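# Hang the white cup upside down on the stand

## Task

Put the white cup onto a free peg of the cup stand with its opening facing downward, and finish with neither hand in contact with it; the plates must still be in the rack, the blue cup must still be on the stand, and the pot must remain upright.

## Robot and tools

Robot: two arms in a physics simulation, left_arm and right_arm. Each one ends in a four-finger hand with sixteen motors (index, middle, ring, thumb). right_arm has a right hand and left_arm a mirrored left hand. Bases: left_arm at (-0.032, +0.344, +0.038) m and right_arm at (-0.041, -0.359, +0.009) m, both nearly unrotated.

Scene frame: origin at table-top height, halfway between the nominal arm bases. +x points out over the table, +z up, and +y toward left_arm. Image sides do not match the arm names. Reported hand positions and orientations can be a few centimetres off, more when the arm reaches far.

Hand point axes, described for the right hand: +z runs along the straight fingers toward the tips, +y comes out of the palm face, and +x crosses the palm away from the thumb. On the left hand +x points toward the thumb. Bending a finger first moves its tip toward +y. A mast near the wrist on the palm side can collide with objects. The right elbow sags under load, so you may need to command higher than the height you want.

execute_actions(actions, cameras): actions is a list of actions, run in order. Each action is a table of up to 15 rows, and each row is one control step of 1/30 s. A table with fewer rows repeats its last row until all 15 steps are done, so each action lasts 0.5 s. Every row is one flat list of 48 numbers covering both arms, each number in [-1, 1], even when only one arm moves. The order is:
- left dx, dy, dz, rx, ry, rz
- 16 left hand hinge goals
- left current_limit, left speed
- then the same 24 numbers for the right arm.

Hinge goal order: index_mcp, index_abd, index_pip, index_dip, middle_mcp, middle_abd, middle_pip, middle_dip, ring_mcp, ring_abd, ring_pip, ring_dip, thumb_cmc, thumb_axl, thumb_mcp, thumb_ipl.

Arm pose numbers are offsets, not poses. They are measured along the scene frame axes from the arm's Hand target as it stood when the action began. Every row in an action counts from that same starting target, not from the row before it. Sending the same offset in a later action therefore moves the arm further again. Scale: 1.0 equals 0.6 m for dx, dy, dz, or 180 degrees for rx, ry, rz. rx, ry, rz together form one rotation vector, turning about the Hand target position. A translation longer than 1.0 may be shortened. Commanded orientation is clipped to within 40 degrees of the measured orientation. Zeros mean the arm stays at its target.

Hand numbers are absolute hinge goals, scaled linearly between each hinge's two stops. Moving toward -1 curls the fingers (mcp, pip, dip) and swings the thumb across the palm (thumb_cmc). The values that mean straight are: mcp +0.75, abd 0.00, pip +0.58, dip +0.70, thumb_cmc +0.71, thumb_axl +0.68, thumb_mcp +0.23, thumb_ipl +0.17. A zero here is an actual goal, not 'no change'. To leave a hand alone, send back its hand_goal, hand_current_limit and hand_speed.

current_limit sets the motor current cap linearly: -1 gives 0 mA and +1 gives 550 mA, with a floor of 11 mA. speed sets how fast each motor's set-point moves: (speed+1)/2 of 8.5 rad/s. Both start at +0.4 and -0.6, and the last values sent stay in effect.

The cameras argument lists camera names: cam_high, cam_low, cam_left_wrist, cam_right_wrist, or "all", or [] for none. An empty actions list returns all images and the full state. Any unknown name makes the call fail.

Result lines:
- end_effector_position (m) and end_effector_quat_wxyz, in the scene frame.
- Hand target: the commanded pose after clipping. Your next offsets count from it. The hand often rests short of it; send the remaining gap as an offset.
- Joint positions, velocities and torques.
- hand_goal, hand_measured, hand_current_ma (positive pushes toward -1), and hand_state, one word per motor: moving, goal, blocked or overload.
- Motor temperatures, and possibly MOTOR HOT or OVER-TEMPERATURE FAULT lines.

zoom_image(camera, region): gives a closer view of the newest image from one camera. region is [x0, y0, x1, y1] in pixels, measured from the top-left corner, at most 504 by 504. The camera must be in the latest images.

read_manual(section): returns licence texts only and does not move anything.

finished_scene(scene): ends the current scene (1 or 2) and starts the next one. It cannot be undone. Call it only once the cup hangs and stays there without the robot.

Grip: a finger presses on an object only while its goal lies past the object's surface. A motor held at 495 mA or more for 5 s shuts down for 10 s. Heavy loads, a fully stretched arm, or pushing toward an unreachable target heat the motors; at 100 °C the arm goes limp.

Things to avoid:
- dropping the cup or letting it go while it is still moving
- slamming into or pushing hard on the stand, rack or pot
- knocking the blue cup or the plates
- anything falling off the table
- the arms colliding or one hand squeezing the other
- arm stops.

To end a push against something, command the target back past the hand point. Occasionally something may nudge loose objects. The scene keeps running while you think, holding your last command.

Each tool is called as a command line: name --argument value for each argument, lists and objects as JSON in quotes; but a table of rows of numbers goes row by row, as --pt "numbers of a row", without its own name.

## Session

execute_actions --actions '[]'

zoom_image --camera "cam_high" --region '[250, 60, 530, 500]'

zoom_image --camera "cam_low" --region '[220, 180, 480, 400]'

Scene clock: 0.00 s.
left_arm: end_effector_position=(+0.2296, +0.4785, +0.2746) hand_goal=(+0.754, +0.000, +0.576, +0.696, +0.754, +0.000, +0.576, +0.696, +0.754, +0.000, +0.576, +0.696, +0.714, +0.678, +0.226, +0.168) hand_measured=(+0.754, +0.000, +0.576, +0.696, +0.754, +0.000, +0.576, +0.696, +0.754, +0.000, +0.576, +0.696, +0.714, +0.678, +0.226, +0.168) hand_current_ma=(+0, +0, +0, +0, +0, +0, +0, +0, +0, +0, +0, +0, +0, +0, +0, +0) hand_state=(goal, goal, goal, goal, goal, goal, goal, goal, goal, goal, goal, goal, goal, goal, goal, goal) hand_current_limit=0.40 hand_speed=-0.60 end_effector_quat_wxyz=(+0.258, +0.689, +0.537, +0.413) | right_arm: end_effector_position=(+0.3835, +0.1852, +0.3860) hand_goal=(+0.754, +0.000, +0.576, +0.696, +0.754, +0.000, +0.576, +0.696, +0.754, +0.000, +0.576, +0.696, +0.714, +0.678, +0.226, +0.168) hand_measured=(+0.754, +0.000, +0.576, +0.696, +0.754, +0.000, +0.576, +0.696, +0.754, +0.000, +0.576, +0.696, +0.714, +0.678, +0.226, +0.168) hand_current_ma=(+0, +0, +0, +0, +0, +0, +0, +0, +0, +0, +0, +0, +0, +0, +0, +0) hand_state=(goal, goal, goal, goal, goal, goal, goal, goal, goal, goal, goal, goal, goal, goal, goal, goal) hand_current_limit=0.40 hand_speed=-0.60 end_effector_quat_wxyz=(+0.106, -0.276, +0.740, +0.603)
Joint positions: left_arm=[1.048 0.451 0.323 -0.696 0.771 0.995] | right_arm=[0.641 1.796 1.505 -0.233 -1.049 -0.995]
Joint velocities: within noise
Joint torques (N m): no reading
Motor temperatures (°C): left_arm=[27 29 31 27 27 28] | right_arm=[25 29 33 26 26 27]
Heat: left arm: hottest elbow 31 °C; right arm: hottest elbow 33 °C.
Hand target: left_arm +0.2313, +0.4815, +0.2905; +0.252, +0.689, +0.529, +0.426 | right_arm +0.3861, +0.1871, +0.3976; +0.116, -0.282, +0.734, +0.606
camera_calibration:
cam_left_wrist: T_world_to_cam=[[-0.358371, -0.566569, -0.742003, 0.531127], [-0.89019, 0.446864, 0.0887318, -0.0830443], [0.281302, 0.692323, -0.664498, -0.0928788], [0, 0, 0, 1]] pos_world=[0.142543, 0.402332, 0.339749]
cam_right_wrist: T_world_to_cam=[[0.300803, 0.331353, 0.894272, -0.480248], [0.750805, -0.660478, -0.0078198, -0.214181], [0.588055, 0.673776, -0.447456, -0.0539628], [0, 0, 0, 1]] pos_world=[0.337002, 0.0540289, 0.403652]

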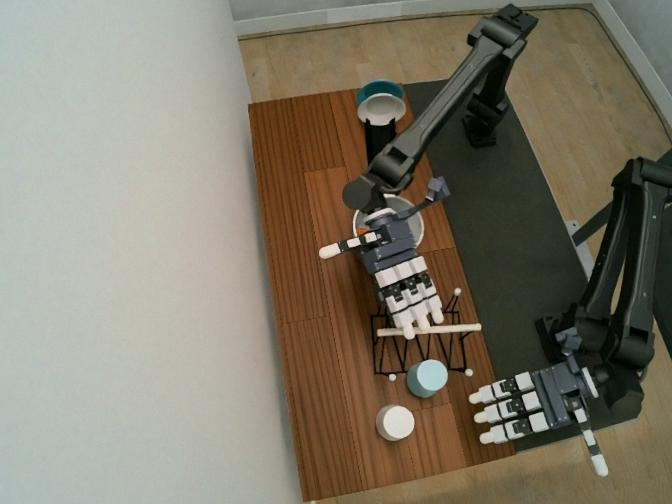

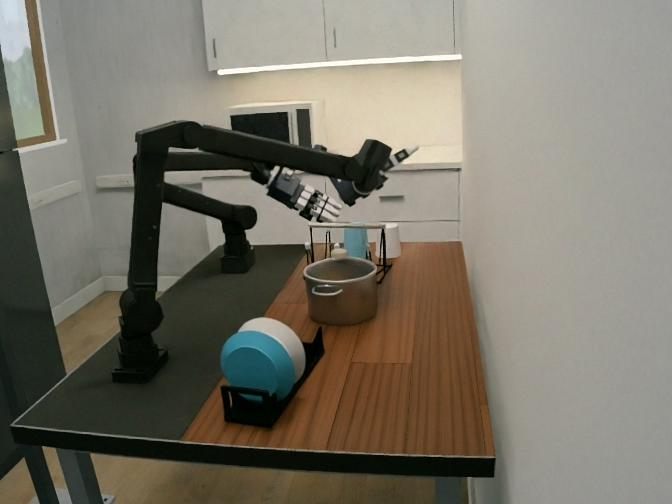

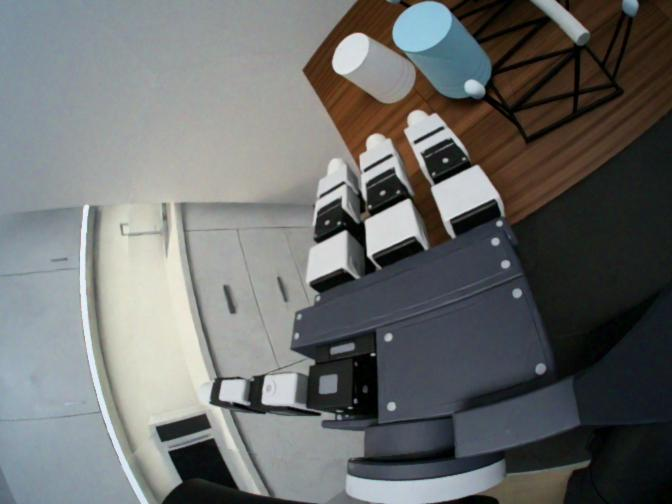

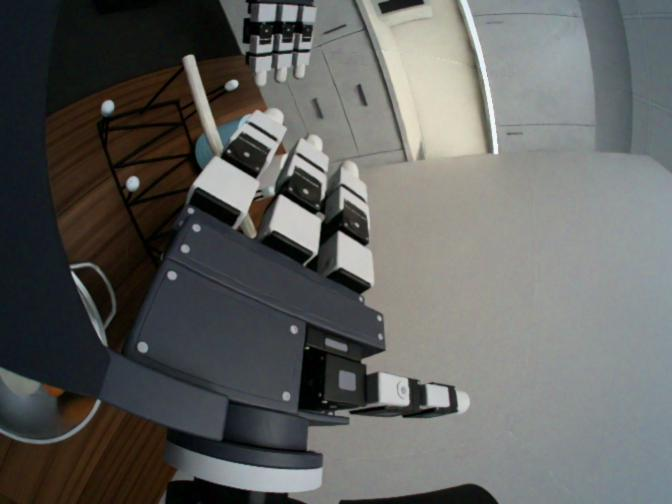

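Scaled by 1.145.

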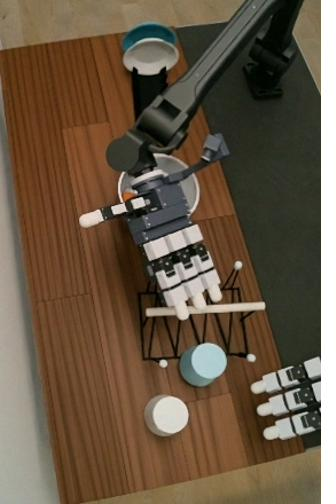

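Scaled by 1.938.

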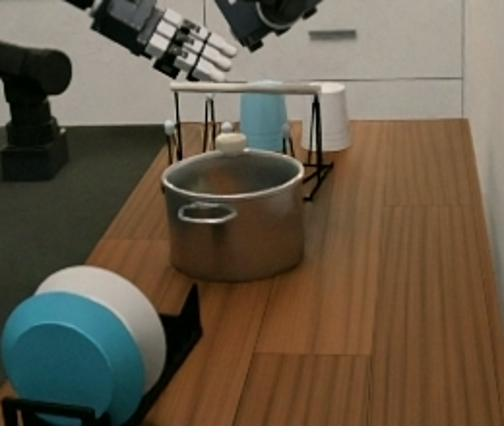

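execute_actions --actions '[[[0.038,0,0.028,-0.0982,0.0194,0.0328,0.973,0,-0.372,0.551,0.973,0,-0.372,0.551,0.616,0,-0.81,-0.174,-0.671,0.678,0.0,0.168,0.4,-0.6,-0.029,-0.112,0.0075,0,0,0,0.754,0,0.576,0.696,0.754,0,0.576,0.696,0.754,0,0.576,0.696,0.714,0.678,0.226,0.168,0.4,-0.6]],[[0.038,0,0.028,-0.0982,0.0194,0.0328,0.973,0,-0.372,0.551,0.973,0,-0.372,0.551,0.616,0,-0.81,-0.174,-0.671,0.678,0.0,0.168,0.4,-0.6,-0.029,-0.112,0.0075,0,0,0,0.754,0,0.576,0.696,0.754,0,0.576,0.696,0.754,0,0.576,0.696,0.714,0.678,0.226,0.168,0.4,-0.6]],[[0.038,0,0.028,-0.0982,0.0194,0.0328,0.973,0,-0.372,0.551,0.973,0,-0.372,0.551,0.616,0,-0.81,-0.174,-0.671,0.678,0.0,0.168,0.4,-0.6,-0.029,-0.112,0.0075,0,0,0,0.754,0,0.576,0.696,0.754,0,0.576,0.696,0.754,0,0.576,0.696,0.714,0.678,0.226,0.168,0.4,-0.6]],[[0.044,-0.0056,-0.0056,-0.0798,0.0451,0.0408,0.973,0,-0.372,0.551,0.973,0,-0.372,0.551,0.616,0,-0.81,-0.174,-0.671,0.678,0.0,0.168,0.4,-0.6,-0.029,-0.112,0.0075,0,0,0,0.754,0,0.576,0.696,0.754,0,0.576,0.696,0.754,0,0.576,0.696,0.714,0.678,0.226,0.168,0.4,-0.6]],[[0.044,-0.0056,-0.0056,-0.0798,0.0451,0.0408,0.973,0,-0.372,0.551,0.973,0,-0.372,0.551,0.616,0,-0.81,-0.174,-0.671,0.678,0.0,0.168,0.4,-0.6,-0.029,-0.112,0.0075,0,0,0,0.754,0,0.576,0.696,0.754,0,0.576,0.696,0.754,0,0.576,0.696,0.714,0.678,0.226,0.168,0.4,-0.6]]]' --cameras '["all"]'

zoom_image --camera "cam_high" --region '[340, 180, 500, 450]'

zoom_image --camera "cam_low" --region '[290, 190, 420, 320]'

Scene clock: 80.47 s.
left_arm: end_effector_position=(+0.3425, +0.4725, +0.3083) hand_goal=(+0.974, +0.000, -0.372, +0.552, +0.974, +0.000, -0.372, +0.552, +0.616, +0.000, -0.810, -0.174, -0.670, +0.678, +0.000, +0.168) hand_measured=(+0.976, +0.000, -0.366, +0.556, +0.976, +0.000, -0.366, +0.556, +0.622, +0.000, -0.806, -0.172, -0.664, +0.678, -0.002, +0.168) hand_current_ma=(+1, +0, +4, +1, +1, +0, +3, +1, +4, +0, +3, +1, +5, +0, -1, +0) hand_state=(goal, goal, goal, goal, goal, goal, goal, goal, goal, goal, goal, goal, goal, goal, goal, goal) hand_current_limit=0.40 hand_speed=-0.60 end_effector_quat_wxyz=(+0.376, +0.245, +0.888, -0.100) | right_arm: end_effector_position=(+0.2969, -0.1460, +0.4170) hand_goal=(+0.754, +0.000, +0.576, +0.696, +0.754, +0.000, +0.576, +0.696, +0.754, +0.000, +0.576, +0.696, +0.714, +0.678, +0.226, +0.168) hand_measured=(+0.762, +0.000, +0.576, +0.696, +0.762, +0.000, +0.576, +0.696, +0.762, +0.000, +0.576, +0.696, +0.722, +0.678, +0.226, +0.168) hand_current_ma=(+3, +0, +0, +0, +4, +0, +0, +0, +3, +0, +0, +0, +3, +0, +0, +0) hand_state=(goal, goal, goal, goal, goal, goal, goal, goal, goal, goal, goal, goal, goal, goal, goal, goal) hand_current_limit=0.40 hand_speed=-0.60 end_effector_quat_wxyz=(+0.149, -0.235, +0.738, +0.614)
Joint positions: left_arm=[0.419 0.907 0.908 -1.042 0.63 -0.774] | right_arm=[0.071 1.34 1.126 -1.33 -1.368 -2.09]
Joint torques (N m): left_arm=[-2.14 -2.55 15.36 0.64 0.33 -0.04] | right_arm=[-0.26 -6.3 7.75 -0.34 -1.03 -0.04]
Motor temperatures (°C): left_arm=[27 29 42 27 28 28] | right_arm=[25 32 43 26 27 27]
Heat: left arm: hottest elbow 42 °C; right arm: hottest elbow 43 °C.
Hand target: left_arm +0.3525, +0.4747, +0.3341; +0.386, +0.246, +0.884, -0.092 | right_arm +0.2990, -0.1490, +0.4202; +0.116, -0.282, +0.734, +0.606
Off the commanded pose: left_arm 0.028 m, 2 deg | right_arm 0.005 m, 7 deg.
joint sent to its limit (right arm) — joint 6 (wrist roll), lower limit. The joint targets are off in orientation, not in position.
camera_calibration:
cam_left_wrist: T_world_to_cam=[[0.177646, -0.826995, 0.533405, 0.139382], [-0.965961, -0.0429618, 0.255097, 0.22318], [-0.188048, -0.560565, -0.806477, 0.698469], [0, 0, 0, 1]] pos_world=[0.322168, 0.516394, 0.432019]
cam_right_wrist: T_world_to_cam=[[0.325036, 0.25068, 0.911872, -0.398374], [0.673909, -0.737868, -0.0373692, -0.343812], [0.663474, 0.626666, -0.40877, 0.188606], [0, 0, 0, 1]] pos_world=[0.236049, -0.272017, 0.427515]

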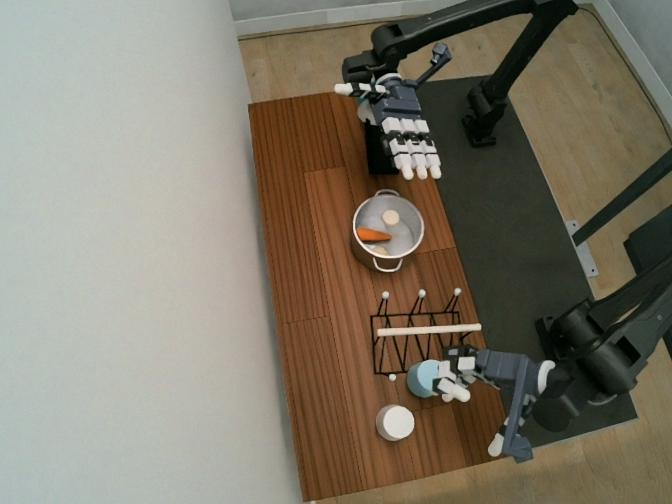

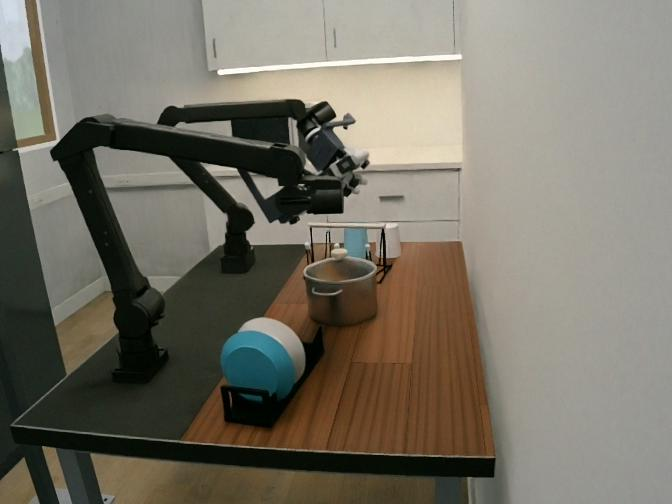

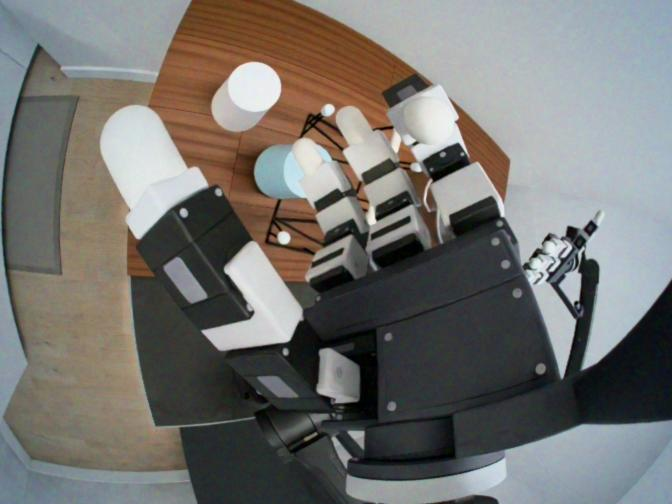

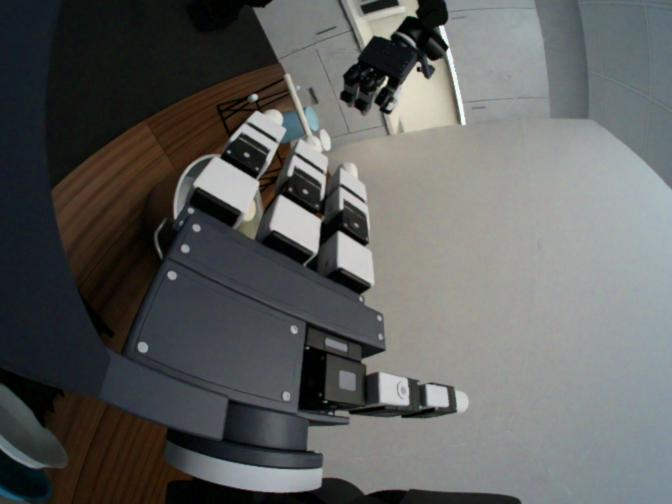

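Scaled by 1.867.

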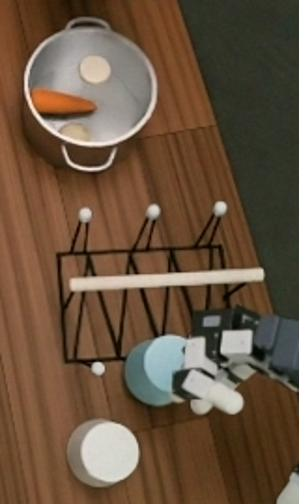

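Scaled by 3.877.

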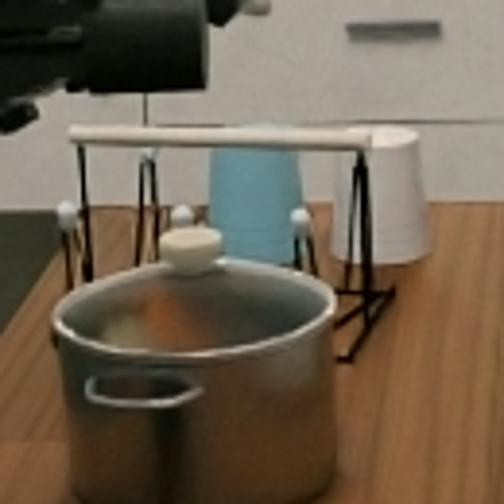

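execute_actions --actions '[[[0.044,-0.0056,-0.0056,-0.0798,0.0451,0.0408,0.973,0,-0.372,0.551,0.973,0,-0.372,0.551,0.616,0,-0.81,-0.174,-0.671,0.678,0.0,0.168,0.4,-0.6,0,0,0,0,0,0,0.754,0,0.576,0.696,0.754,0,0.576,0.696,0.754,0,0.576,0.696,0.714,0.678,0.226,0.168,0.4,-0.6]],[[0.0355,-0.0044,-0.0333,-0.0574,0.0712,0.0489,0.973,0,-0.372,0.551,0.973,0,-0.372,0.551,0.616,0,-0.81,-0.174,-0.671,0.678,0.0,0.168,0.4,-0.6,0,0,0,0,0,0,0.754,0,0.576,0.696,0.754,0,0.576,0.696,0.754,0,0.576,0.696,0.714,0.678,0.226,0.168,0.4,-0.6]],[[0.0355,-0.0044,-0.0333,-0.0574,0.0712,0.0489,0.973,0,-0.372,0.551,0.973,0,-0.372,0.551,0.616,0,-0.81,-0.174,-0.671,0.678,0.0,0.168,0.4,-0.6,0,0,0,0,0,0,0.754,0,0.576,0.696,0.754,0,0.576,0.696,0.754,0,0.576,0.696,0.714,0.678,0.226,0.168,0.4,-0.6]],[[0.0355,-0.0044,-0.0333,-0.0574,0.0712,0.0489,0.973,0,-0.372,0.551,0.973,0,-0.372,0.551,0.616,0,-0.81,-0.174,-0.671,0.678,0.0,0.168,0.4,-0.6,0,0,0,0,0,0,0.754,0,0.576,0.696,0.754,0,0.576,0.696,0.754,0,0.576,0.696,0.714,0.678,0.226,0.168,0.4,-0.6]]]' --cameras '["cam_left_wrist","cam_high","cam_low"]'

zoom_image --camera "cam_left_wrist" --region '[120, 0, 420, 220]'

Scene clock: 135.00 s.
left_arm: end_effector_position=(+0.4322, +0.4588, +0.2523) hand_goal=(+0.974, +0.000, -0.372, +0.552, +0.974, +0.000, -0.372, +0.552, +0.616, +0.000, -0.810, -0.174, -0.670, +0.678, +0.000, +0.168) hand_measured=(+0.968, +0.000, -0.368, +0.554, +0.970, +0.000, -0.370, +0.554, +0.616, +0.000, -0.806, -0.172, -0.668, +0.678, -0.002, +0.168) hand_current_ma=(-4, +0, +1, +1, -3, +0, +1, +1, +0, +0, +3, +1, +1, +0, -1, +0) hand_state=(goal, goal, goal, goal, goal, goal, goal, goal, goal, goal, goal, goal, goal, goal, goal, goal) hand_current_limit=0.40 hand_speed=-0.60 end_effector_quat_wxyz=(+0.085, -0.238, +0.894, -0.370) | right_arm: end_effector_position=(+0.2967, -0.1455, +0.4146) hand_goal=(+0.754, +0.000, +0.576, +0.696, +0.754, +0.000, +0.576, +0.696, +0.754, +0.000, +0.576, +0.696, +0.714, +0.678, +0.226, +0.168) hand_measured=(+0.762, +0.000, +0.576, +0.696, +0.762, +0.000, +0.576, +0.696, +0.762, +0.000, +0.576, +0.696, +0.722, +0.678, +0.226, +0.168) hand_current_ma=(+3, +0, +0, +0, +4, +0, +0, +0, +3, +0, +0, +0, +3, +0, +0, +0) hand_state=(goal, goal, goal, goal, goal, goal, goal, goal, goal, goal, goal, goal, goal, goal, goal, goal) hand_current_limit=0.40 hand_speed=-0.60 end_effector_quat_wxyz=(+0.145, -0.233, +0.744, +0.610)
Joint positions: left_arm=[0.362 1.609 1.516 -1.371 0.773 -1.757] | right_arm=[0.07 1.34 1.126 -1.34 -1.354 -2.09]
Joint torques (N m): left_arm=[-1.2 -12.1 13.76 -0.4 0.75 -0.13] | right_arm=[-0.5 -6.77 8.08 -0.29 -0.98 -0.11]
Motor temperatures (°C): left_arm=[27 29 51 27 28 28] | right_arm=[25 30 39 26 28 27]
Heat: left arm: hottest elbow 51 °C; right arm: hottest elbow 39 °C.
Hand target: left_arm +0.4428, +0.4634, +0.2709; +0.099, -0.239, +0.892, -0.370 | right_arm +0.2990, -0.1490, +0.4202; +0.116, -0.282, +0.734, +0.606
Off the commanded pose: left_arm 0.022 m, 2 deg | right_arm 0.007 m, 7 deg.
joint sent to its limit (right arm) — joint 6 (wrist roll), lower limit. The joint targets are off in orientation, not in position.
camera_calibration:
cam_left_wrist: T_world_to_cam=[[0.921543, -0.0171323, 0.387899, -0.514319], [-0.388274, -0.036671, 0.920814, -0.096981], [-0.00155101, -0.999181, -0.0404459, 0.589868], [0, 0, 0, 1]] pos_world=[0.437227, 0.577017, 0.312663]
Images, in order (width x height): cam_high 672x504, cam_low 672x504, cam_left_wrist 672x504.

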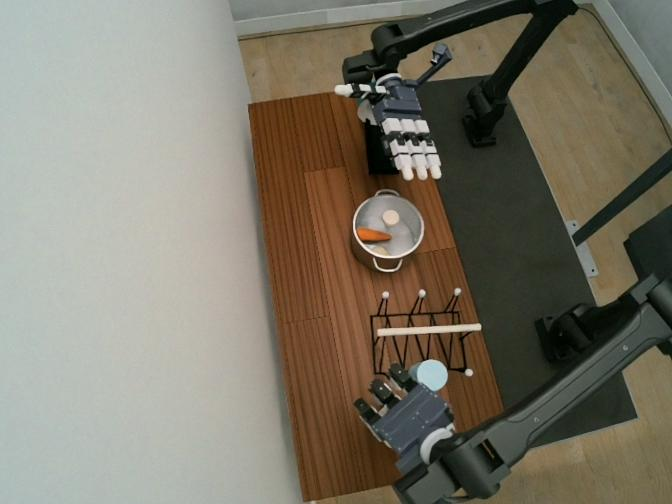

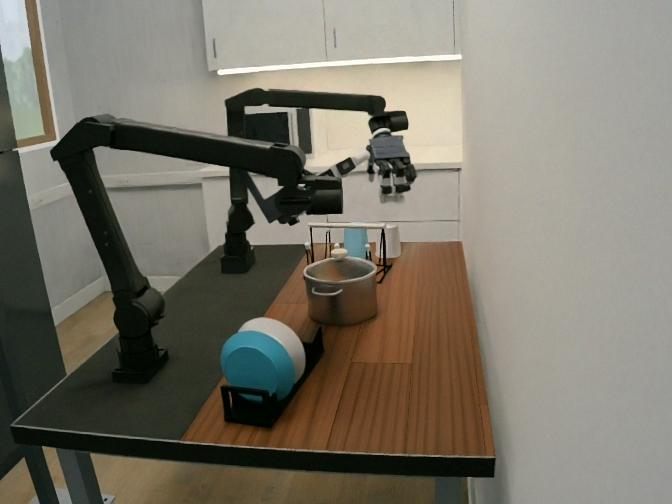

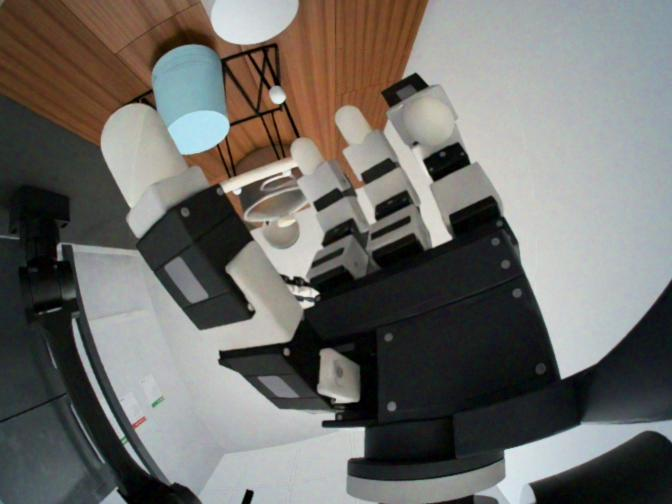

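Scaled by 1.680 from the camera's 672x504 image, which has a finer 960x720 frame.

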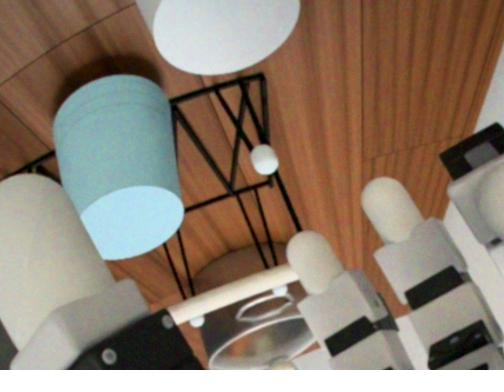

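execute_actions --actions '[[[0.002,-0.004,-0.04,0,0,0.0389,0.973,0,-0.372,0.551,0.973,0,-0.372,0.551,0.616,0,-0.81,-0.174,-0.671,0.678,0.0,0.168,0.4,-0.6,0,0,0,0,0,0,0.754,0,0.576,0.696,0.754,0,0.576,0.696,0.754,0,0.576,0.696,0.714,0.678,0.226,0.168,0.4,-0.6]],[[0,-0.004,-0.1,0,0,0,0.973,0,-0.372,0.551,0.973,0,-0.372,0.551,0.616,0,-0.81,-0.174,-0.671,0.678,0.0,0.168,0.4,-0.6,0,0,0,0,0,0,0.754,0,0.576,0.696,0.754,0,0.576,0.696,0.754,0,0.576,0.696,0.714,0.678,0.226,0.168,0.4,-0.6]],[[0,0,-0.06,0,0,0,0.973,0,-0.372,0.551,0.973,0,-0.372,0.551,0.616,0,-0.81,-0.174,-0.671,0.678,0.0,0.168,0.4,-0.6,0,0,0,0,0,0,0.754,0,0.576,0.696,0.754,0,0.576,0.696,0.754,0,0.576,0.696,0.714,0.678,0.226,0.168,0.4,-0.6]]]' --cameras '["cam_left_wrist","cam_high"]'

zoom_image --camera "cam_left_wrist" --region '[80, 0, 420, 260]'

Scene clock: 165.80 s.
left_arm: end_effector_position=(+0.4402, +0.4599, +0.1547) hand_goal=(+0.974, +0.000, -0.372, +0.552, +0.974, +0.000, -0.372, +0.552, +0.616, +0.000, -0.810, -0.174, -0.670, +0.678, +0.000, +0.168) hand_measured=(+0.968, +0.000, -0.370, +0.554, +0.968, +0.000, -0.370, +0.554, +0.614, +0.000, -0.806, -0.172, -0.668, +0.678, -0.002, +0.168) hand_current_ma=(-4, +0, +1, +1, -3, +0, +1, +1, +0, +0, +3, +1, +1, +0, -1, +0) hand_state=(goal, goal, goal, goal, goal, goal, goal, goal, goal, goal, goal, goal, goal, goal, goal, goal) hand_current_limit=0.40 hand_speed=-0.60 end_effector_quat_wxyz=(+0.122, -0.290, +0.877, -0.363) | right_arm: end_effector_position=(+0.2967, -0.1455, +0.4146) hand_goal=(+0.754, +0.000, +0.576, +0.696, +0.754, +0.000, +0.576, +0.696, +0.754, +0.000, +0.576, +0.696, +0.714, +0.678, +0.226, +0.168) hand_measured=(+0.762, +0.000, +0.576, +0.696, +0.762, +0.000, +0.576, +0.696, +0.762, +0.000, +0.576, +0.696, +0.722, +0.678, +0.226, +0.168) hand_current_ma=(+3, +0, +0, +0, +4, +0, +0, +0, +3, +0, +0, +0, +3, +0, +0, +0) hand_state=(goal, goal, goal, goal, goal, goal, goal, goal, goal, goal, goal, goal, goal, goal, goal, goal) hand_current_limit=0.40 hand_speed=-0.60 end_effector_quat_wxyz=(+0.145, -0.233, +0.744, +0.610)
Joint positions: left_arm=[0.362 1.625 1.267 -0.956 0.752 -1.933] | right_arm=[0.07 1.34 1.126 -1.34 -1.354 -2.09]
Joint torques (N m): left_arm=[-1.9 -11.34 9.36 1.01 0.52 -0.16] | right_arm=[-0.67 -6.36 7.97 -0.27 -1 -0.11]
Heat: left arm: hottest elbow 47 °C; right arm: hottest elbow 39 °C.
Hand target: left_arm +0.4442, +0.4586, +0.1509; +0.122, -0.293, +0.876, -0.363 | right_arm +0.2990, -0.1490, +0.4202; +0.116, -0.282, +0.734, +0.606
Off the commanded pose: left_arm 0.006 m, 0 deg | right_arm 0.007 m, 7 deg.
joint sent to its limit (right arm) — joint 6 (wrist roll), lower limit. The joint targets are off in orientation, not in position.
camera_calibration:
cam_left_wrist: T_world_to_cam=[[0.905411, 0.0977282, 0.413135, -0.53346], [-0.404624, -0.0958934, 0.909442, 0.0322601], [0.128495, -0.990582, -0.0472797, 0.526857], [0, 0, 0, 1]] pos_world=[0.428355, 0.577123, 0.215962]
Images, in order (width x height): cam_high 672x504, cam_left_wrist 672x504.

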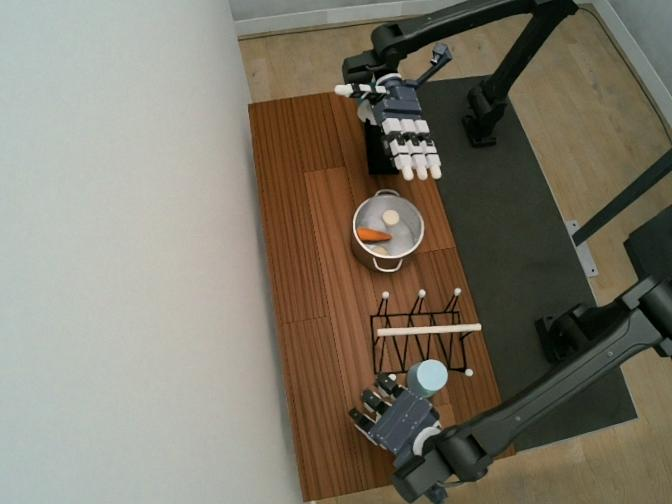

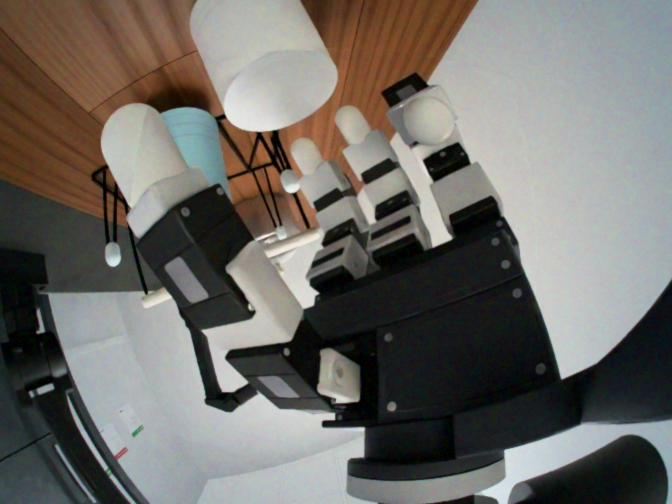

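Scaled by 1.482 from the camera's 672x504 image, which has a finer 960x720 frame.

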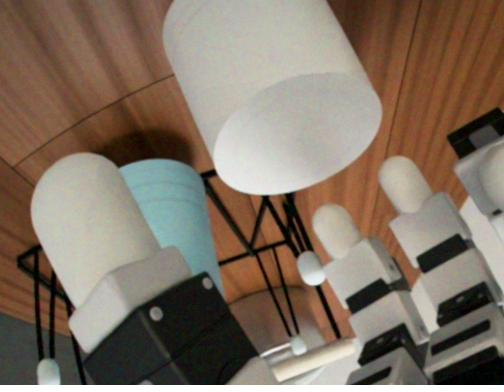

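execute_actions --actions '[[[0.006,0.003,-0.05,0,0,0,0.973,0,-0.372,0.551,0.973,0,-0.372,0.551,0.616,0,-0.81,-0.174,-0.671,0.678,0.0,0.168,0.4,-0.6,0,0,0,0,0,0,0.754,0,0.576,0.696,0.754,0,0.576,0.696,0.754,0,0.576,0.696,0.714,0.678,0.226,0.168,0.4,-0.6]],[[0,0,-0.052,0,0,0,0.973,0,-0.372,0.551,0.973,0,-0.372,0.551,0.616,0,-0.81,-0.174,-0.671,0.678,0.0,0.168,0.4,-0.6,0,0,0,0,0,0,0.754,0,0.576,0.696,0.754,0,0.576,0.696,0.754,0,0.576,0.696,0.714,0.678,0.226,0.168,0.4,-0.6]]]' --cameras '["cam_left_wrist"]'

Scene clock: 181.27 s.
left_arm: end_effector_position=(+0.4441, +0.4615, +0.0935) hand_goal=(+0.974, +0.000, -0.372, +0.552, +0.974, +0.000, -0.372, +0.552, +0.616, +0.000, -0.810, -0.174, -0.670, +0.678, +0.000, +0.168) hand_measured=(+0.968, +0.000, -0.370, +0.554, +0.968, +0.000, -0.370, +0.554, +0.614, +0.000, -0.806, -0.172, -0.668, +0.678, -0.002, +0.168) hand_current_ma=(-4, +0, +1, +1, -3, +0, +1, +1, +0, +0, +3, +1, +1, +0, -1, +0) hand_state=(goal, goal, goal, goal, goal, goal, goal, goal, goal, goal, goal, goal, goal, goal, goal, goal) hand_current_limit=0.40 hand_speed=-0.60 end_effector_quat_wxyz=(+0.121, -0.290, +0.877, -0.363) | right_arm: end_effector_position=(+0.2967, -0.1455, +0.4146) hand_goal=(+0.754, +0.000, +0.576, +0.696, +0.754, +0.000, +0.576, +0.696, +0.754, +0.000, +0.576, +0.696, +0.714, +0.678, +0.226, +0.168) hand_measured=(+0.762, +0.000, +0.576, +0.696, +0.762, +0.000, +0.576, +0.696, +0.762, +0.000, +0.576, +0.696, +0.722, +0.678, +0.226, +0.168) hand_current_ma=(+3, +0, +0, +0, +4, +0, +0, +0, +3, +0, +0, +0, +3, +0, +0, +0) hand_state=(goal, goal, goal, goal, goal, goal, goal, goal, goal, goal, goal, goal, goal, goal, goal, goal) hand_current_limit=0.40 hand_speed=-0.60 end_effector_quat_wxyz=(+0.145, -0.233, +0.744, +0.610)
Joint positions: left_arm=[0.362 1.703 1.193 -0.804 0.752 -1.934] | right_arm=[0.07 1.34 1.126 -1.34 -1.354 -2.09]
Joint torques (N m): left_arm=[-1.79 -11.81 8.77 1.09 0.53 -0.13] | right_arm=[-0.44 -6.42 8.06 -0.38 -0.97 -0.07]
Motor temperatures (°C): left_arm=[27 31 46 27 28 28] | right_arm=[25 30 39 26 29 27]
Heat: left arm: hottest elbow 46 °C; right arm: hottest elbow 39 °C.
Hand target: left_arm +0.4477, +0.4604, +0.0898; +0.122, -0.293, +0.876, -0.363 | right_arm +0.2990, -0.1490, +0.4202; +0.116, -0.282, +0.734, +0.606
Off the commanded pose: left_arm 0.005 m, 0 deg | right_arm 0.007 m, 7 deg.
joint sent to its limit (right arm) — joint 6 (wrist roll), lower limit. The joint targets are off in orientation, not in position.
camera_calibration:
cam_left_wrist: T_world_to_cam=[[0.905917, 0.0982201, 0.411908, -0.512264], [-0.403422, -0.0954746, 0.91002, 0.0888365], [0.128709, -0.990574, -0.0468679, 0.524872], [0, 0, 0, 1]] pos_world=[0.432351, 0.578721, 0.154762]
Images, in order (width x height): cam_left_wrist 672x504.

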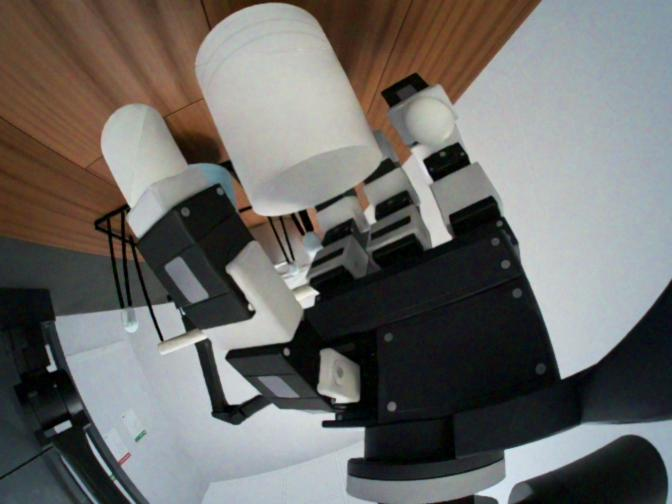

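execute_actions --actions '[[[0,0,0,0,0,0,0.973,0,-0.474,0.377,0.973,0,-0.474,0.377,0.616,0,-0.81,-0.174,-0.671,0.678,-0.18,0.168,0.4,-0.75,0,0,0,0,0,0,0.754,0,0.576,0.696,0.754,0,0.576,0.696,0.754,0,0.576,0.696,0.714,0.678,0.226,0.168,0.4,-0.6]],[[0,0,0,0,0,0,0.94,0,-0.58,0.28,0.94,0,-0.58,0.28,0.616,0,-0.81,-0.174,-0.671,0.678,-0.36,0.168,0.5,-0.85,0,0,0,0,0,0,0.754,0,0.576,0.696,0.754,0,0.576,0.696,0.754,0,0.576,0.696,0.714,0.678,0.226,0.168,0.4,-0.6]],[[0,0,0,0,0,0,0.9,0,-0.66,0.2,0.9,0,-0.66,0.2,0.616,0,-0.81,-0.174,-0.671,0.678,-0.40,0.168,0.6,-0.85,0,0,0,0,0,0,0.754,0,0.576,0.696,0.754,0,0.576,0.696,0.754,0,0.576,0.696,0.714,0.678,0.226,0.168,0.4,-0.6]]]' --cameras '["cam_left_wrist"]'

Scene clock: 192.93 s.
left_arm: end_effector_position=(+0.4445, +0.4616, +0.0936) hand_goal=(+0.900, +0.000, -0.660, +0.200, +0.900, +0.000, -0.660, +0.200, +0.616, +0.000, -0.810, -0.174, -0.670, +0.678, -0.400, +0.168) hand_measured=(+0.946, +0.000, -0.576, +0.238, +0.968, -0.002, -0.534, +0.268, +0.614, +0.000, -0.806, -0.172, -0.666, +0.672, -0.262, +0.194) hand_current_ma=(+91, +0, +207, +63, +162, -1, +376, +153, +0, +0, +3, +1, +3, -5, +440, +55) hand_state=(blocked, goal, blocked, blocked, blocked, goal, blocked, blocked, goal, goal, goal, goal, goal, goal, blocked, blocked) hand_current_limit=0.60 hand_speed=-0.85 end_effector_quat_wxyz=(+0.122, -0.290, +0.877, -0.363) | right_arm: end_effector_position=(+0.2967, -0.1455, +0.4146) hand_goal=(+0.754, +0.000, +0.576, +0.696, +0.754, +0.000, +0.576, +0.696, +0.754, +0.000, +0.576, +0.696, +0.714, +0.678, +0.226, +0.168) hand_measured=(+0.762, +0.000, +0.576, +0.696, +0.762, +0.000, +0.576, +0.696, +0.762, +0.000, +0.576, +0.696, +0.722, +0.678, +0.226, +0.168) hand_current_ma=(+3, +0, +0, +0, +4, +0, +0, +0, +3, +0, +0, +0, +3, +0, +0, +0) hand_state=(goal, goal, goal, goal, goal, goal, goal, goal, goal, goal, goal, goal, goal, goal, goal, goal) hand_current_limit=0.40 hand_speed=-0.60 end_effector_quat_wxyz=(+0.145, -0.233, +0.744, +0.610)
Joint positions: left_arm=[0.362 1.703 1.193 -0.803 0.752 -1.934] | right_arm=[0.07 1.34 1.126 -1.34 -1.354 -2.09]
Joint torques (N m): left_arm=[-1.85 -11.81 8.76 1.01 0.53 -0.13] | right_arm=[-0.44 -6.59 7.98 -0.38 -1 -0.07]
Heat: left arm: hottest elbow 45 °C; right arm: hottest elbow 39 °C.
Hand target: left_arm +0.4478, +0.4604, +0.0898; +0.122, -0.293, +0.876, -0.363 | right_arm +0.2990, -0.1490, +0.4202; +0.116, -0.282, +0.734, +0.606
Off the commanded pose: left_arm 0.005 m, 0 deg | right_arm 0.007 m, 7 deg.
joint sent to its limit (right arm) — joint 6 (wrist roll), lower limit. The joint targets are off in orientation, not in position.
camera_calibration:
cam_left_wrist: T_world_to_cam=[[0.905312, 0.0980222, 0.413282, -0.512337], [-0.404752, -0.0959378, 0.90938, 0.0897802], [0.128789, -0.990549, -0.0471789, 0.52495], [0, 0, 0, 1]] pos_world=[0.432556, 0.578822, 0.154862]
Images, in order (width x height): cam_left_wrist 672x504.

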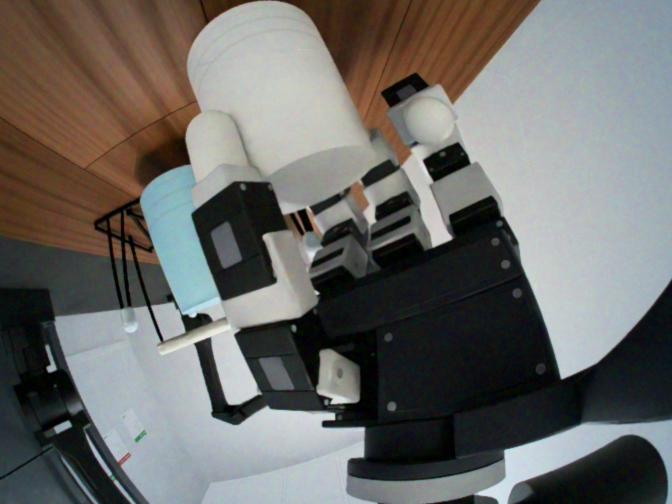

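execute_actions --actions '[[[0,0,0.07,0,0,0,0.9,0,-0.66,0.2,0.9,0,-0.66,0.2,0.616,0,-0.81,-0.174,-0.671,0.678,-0.40,0.168,0.6,-0.85,0,0,0,0,0,0,0.754,0,0.576,0.696,0.754,0,0.576,0.696,0.754,0,0.576,0.696,0.714,0.678,0.226,0.168,0.4,-0.6]],[[0,0,0.14,0,0,0,0.9,0,-0.66,0.2,0.9,0,-0.66,0.2,0.616,0,-0.81,-0.174,-0.671,0.678,-0.40,0.168,0.6,-0.85,0,0,0,0,0,0,0.754,0,0.576,0.696,0.754,0,0.576,0.696,0.754,0,0.576,0.696,0.714,0.678,0.226,0.168,0.4,-0.6]],[[0,0,0.157,0,0,0,0.9,0,-0.66,0.2,0.9,0,-0.66,0.2,0.616,0,-0.81,-0.174,-0.671,0.678,-0.40,0.168,0.6,-0.85,0,0,0,0,0,0,0.754,0,0.576,0.696,0.754,0,0.576,0.696,0.754,0,0.576,0.696,0.714,0.678,0.226,0.168,0.4,-0.6]]]' --cameras '["cam_left_wrist"]'

Scene clock: 215.30 s.
left_arm: end_effector_position=(+0.4353, +0.4583, +0.2919) hand_goal=(+0.900, +0.000, -0.660, +0.200, +0.900, +0.000, -0.660, +0.200, +0.616, +0.000, -0.810, -0.174, -0.670, +0.678, -0.400, +0.168) hand_measured=(+0.942, +0.000, -0.590, +0.232, +0.968, -0.004, -0.556, +0.256, +0.614, +0.000, -0.806, -0.172, -0.662, +0.678, -0.262, +0.202) hand_current_ma=(+81, +0, +157, +47, +162, -1, +280, +111, -1, +0, +3, +1, +7, +0, +440, +83) hand_state=(blocked, goal, blocked, blocked, blocked, goal, blocked, blocked, goal, goal, goal, goal, goal, goal, blocked, blocked) hand_current_limit=0.60 hand_speed=-0.85 end_effector_quat_wxyz=(+0.107, -0.302, +0.875, -0.363) | right_arm: end_effector_position=(+0.2967, -0.1455, +0.4146) hand_goal=(+0.754, +0.000, +0.576, +0.696, +0.754, +0.000, +0.576, +0.696, +0.754, +0.000, +0.576, +0.696, +0.714, +0.678, +0.226, +0.168) hand_measured=(+0.762, +0.000, +0.576, +0.696, +0.762, +0.000, +0.576, +0.696, +0.762, +0.000, +0.576, +0.696, +0.722, +0.678, +0.226, +0.168) hand_current_ma=(+3, +0, +0, +0, +4, +0, +0, +0, +3, +0, +0, +0, +3, +0, +0, +0) hand_state=(goal, goal, goal, goal, goal, goal, goal, goal, goal, goal, goal, goal, goal, goal, goal, goal) hand_current_limit=0.40 hand_speed=-0.60 end_effector_quat_wxyz=(+0.145, -0.233, +0.744, +0.610)
Joint positions: left_arm=[0.362 1.568 1.567 -1.34 0.747 -1.947] | right_arm=[0.07 1.34 1.126 -1.34 -1.354 -2.09]
Joint torques (N m): left_arm=[-1.79 -11.34 14.39 -0.12 0.7 -0.03] | right_arm=[-0.67 -7.18 8.05 -0.4 -1 -0.09]
Heat: left arm: hottest elbow 43 °C; right arm: hottest elbow 39 °C.
Hand target: left_arm +0.4476, +0.4604, +0.3099; +0.121, -0.293, +0.876, -0.363 | right_arm +0.2990, -0.1490, +0.4202; +0.116, -0.282, +0.734, +0.606
Off the commanded pose: left_arm 0.022 m, 2 deg | right_arm 0.007 m, 7 deg.
joint sent to its limit (right arm) — joint 6 (wrist roll), lower limit. The joint targets are off in orientation, not in position.
camera_calibration:
cam_left_wrist: T_world_to_cam=[[0.918281, 0.112359, 0.379651, -0.588003], [-0.37121, -0.0891741, 0.924257, -0.116635], [0.137704, -0.989658, -0.0401781, 0.525856], [0, 0, 0, 1]] pos_world=[0.424244, 0.576084, 0.352164]
Images, in order (width x height): cam_left_wrist 672x504.

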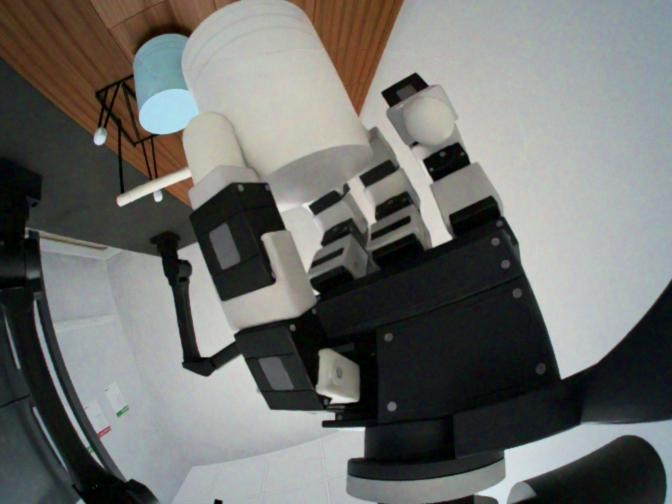

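execute_actions --actions '[[[-0.007,-0.0917,0,0,0,-0.0578,0.9,0,-0.66,0.2,0.9,0,-0.66,0.2,0.616,0,-0.81,-0.174,-0.671,0.678,-0.40,0.168,0.6,-0.85,0,0,0,0,0,0,0.754,0,0.576,0.696,0.754,0,0.576,0.696,0.754,0,0.576,0.696,0.714,0.678,0.226,0.168,0.4,-0.6]],[[-0.007,-0.0917,0,0,0,-0.0578,0.9,0,-0.66,0.2,0.9,0,-0.66,0.2,0.616,0,-0.81,-0.174,-0.671,0.678,-0.40,0.168,0.6,-0.85,0,0,0,0,0,0,0.754,0,0.576,0.696,0.754,0,0.576,0.696,0.754,0,0.576,0.696,0.714,0.678,0.226,0.168,0.4,-0.6]],[[-0.007,-0.0917,0,0,0,-0.0578,0.9,0,-0.66,0.2,0.9,0,-0.66,0.2,0.616,0,-0.81,-0.174,-0.671,0.678,-0.40,0.168,0.6,-0.85,0,0,0,0,0,0,0.754,0,0.576,0.696,0.754,0,0.576,0.696,0.754,0,0.576,0.696,0.714,0.678,0.226,0.168,0.4,-0.6]],[[-0.007,-0.0917,0,0,0,-0.0578,0.9,0,-0.66,0.2,0.9,0,-0.66,0.2,0.616,0,-0.81,-0.174,-0.671,0.678,-0.40,0.168,0.6,-0.85,0,0,0,0,0,0,0.754,0,0.576,0.696,0.754,0,0.576,0.696,0.754,0,0.576,0.696,0.714,0.678,0.226,0.168,0.4,-0.6]],[[-0.007,-0.0917,-0.04,0,0,-0.0578,0.9,0,-0.66,0.2,0.9,0,-0.66,0.2,0.616,0,-0.81,-0.174,-0.671,0.678,-0.40,0.168,0.6,-0.85,0,0,0,0,0,0,0.754,0,0.576,0.696,0.754,0,0.576,0.696,0.754,0,0.576,0.696,0.714,0.678,0.226,0.168,0.4,-0.6]]]' --cameras '["cam_left_wrist","cam_low","cam_high"]'

zoom_image --camera "cam_low" --region '[310, 180, 410, 280]'

zoom_image --camera "cam_high" --region '[340, 190, 500, 390]'

Scene clock: 236.13 s.
left_arm: end_effector_position=(+0.4116, +0.1846, +0.2697) hand_goal=(+0.900, +0.000, -0.660, +0.200, +0.900, +0.000, -0.660, +0.200, +0.616, +0.000, -0.810, -0.174, -0.670, +0.678, -0.400, +0.168) hand_measured=(+0.942, +0.000, -0.590, +0.232, +0.968, -0.004, -0.556, +0.256, +0.614, +0.000, -0.806, -0.172, -0.662, +0.678, -0.262, +0.202) hand_current_ma=(+81, +0, +156, +47, +162, -1, +279, +111, -1, +0, +3, +1, +7, +0, +440, +84) hand_state=(blocked, goal, blocked, blocked, blocked, goal, blocked, blocked, goal, goal, goal, goal, goal, goal, blocked, blocked) hand_current_limit=0.60 hand_speed=-0.85 end_effector_quat_wxyz=(-0.070, +0.111, +0.917, -0.378) | right_arm: end_effector_position=(+0.2967, -0.1455, +0.4146) hand_goal=(+0.754, +0.000, +0.576, +0.696, +0.754, +0.000, +0.576, +0.696, +0.754, +0.000, +0.576, +0.696, +0.714, +0.678, +0.226, +0.168) hand_measured=(+0.762, +0.000, +0.576, +0.696, +0.762, +0.000, +0.576, +0.696, +0.762, +0.000, +0.576, +0.696, +0.722, +0.678, +0.226, +0.168) hand_current_ma=(+3, +0, +0, +0, +4, +0, +0, +0, +3, +0, +0, +0, +3, +0, +0, +0) hand_state=(goal, goal, goal, goal, goal, goal, goal, goal, goal, goal, goal, goal, goal, goal, goal, goal) hand_current_limit=0.40 hand_speed=-0.60 end_effector_quat_wxyz=(+0.145, -0.233, +0.744, +0.610)
Joint positions: left_arm=[-0.23 1.668 1.632 -1.626 0.785 -1.505] | right_arm=[0.07 1.34 1.126 -1.34 -1.354 -2.09]
Joint torques (N m): left_arm=[-0.73 -12.34 13.71 -0.75 0.59 0.1] | right_arm=[-0.32 -6.3 7.98 -0.4 -1 -0.07]
Heat: left arm: hottest elbow 43 °C; right arm: hottest elbow 39 °C.
Hand target: left_arm +0.4267, +0.1855, +0.2858; -0.050, +0.121, +0.916, -0.380 | right_arm +0.2990, -0.1490, +0.4202; +0.116, -0.282, +0.734, +0.606
Off the commanded pose: left_arm 0.022 m, 3 deg | right_arm 0.007 m, 7 deg.
joint sent to its limit (right arm) — joint 6 (wrist roll), lower limit. The joint targets are off in orientation, not in position.
camera_calibration:
cam_left_wrist: T_world_to_cam=[[0.657977, -0.65278, 0.375426, -0.277601], [-0.283333, 0.247308, 0.926586, -0.228153], [-0.697703, -0.716042, -0.0222312, 0.545914], [0, 0, 0, 1]] pos_world=[0.498898, 0.266109, 0.327758]
Images, in order (width x height): cam_high 672x504, cam_low 672x504, cam_left_wrist 672x504.

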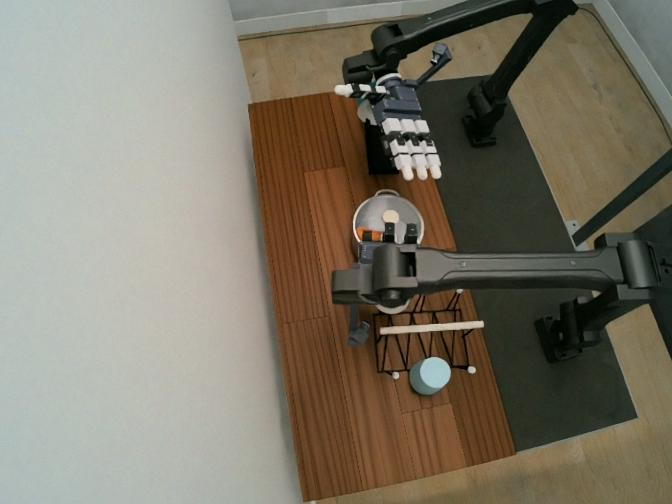

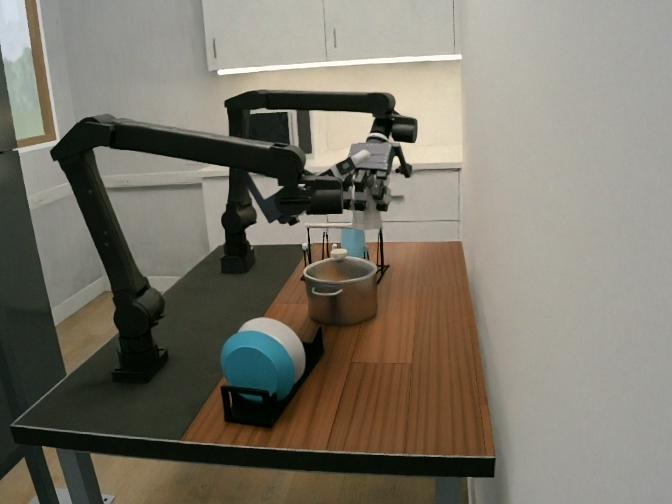

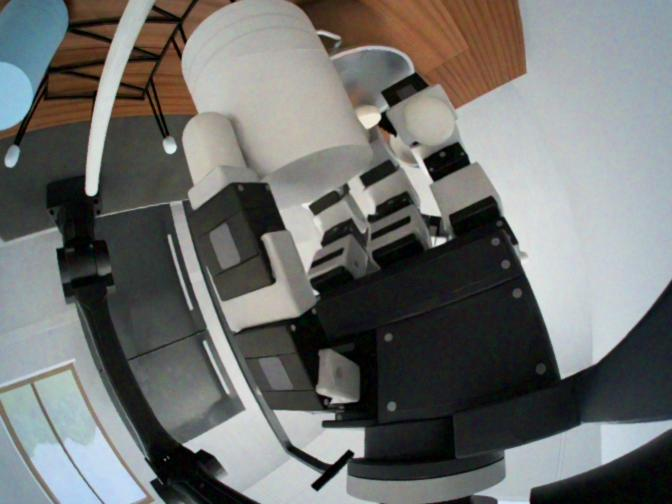

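Scaled by 5.040.

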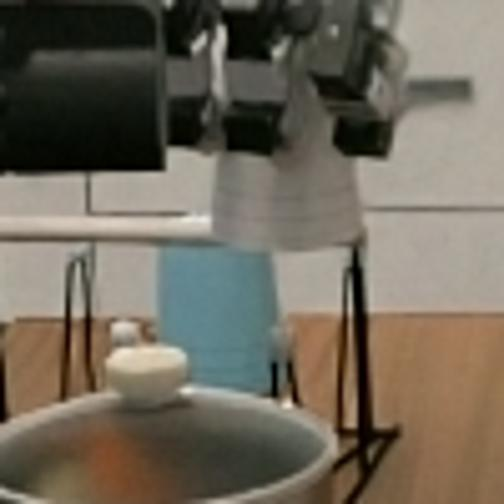

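Scaled by 2.520.

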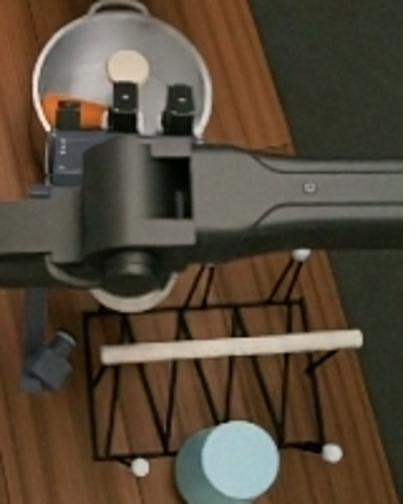

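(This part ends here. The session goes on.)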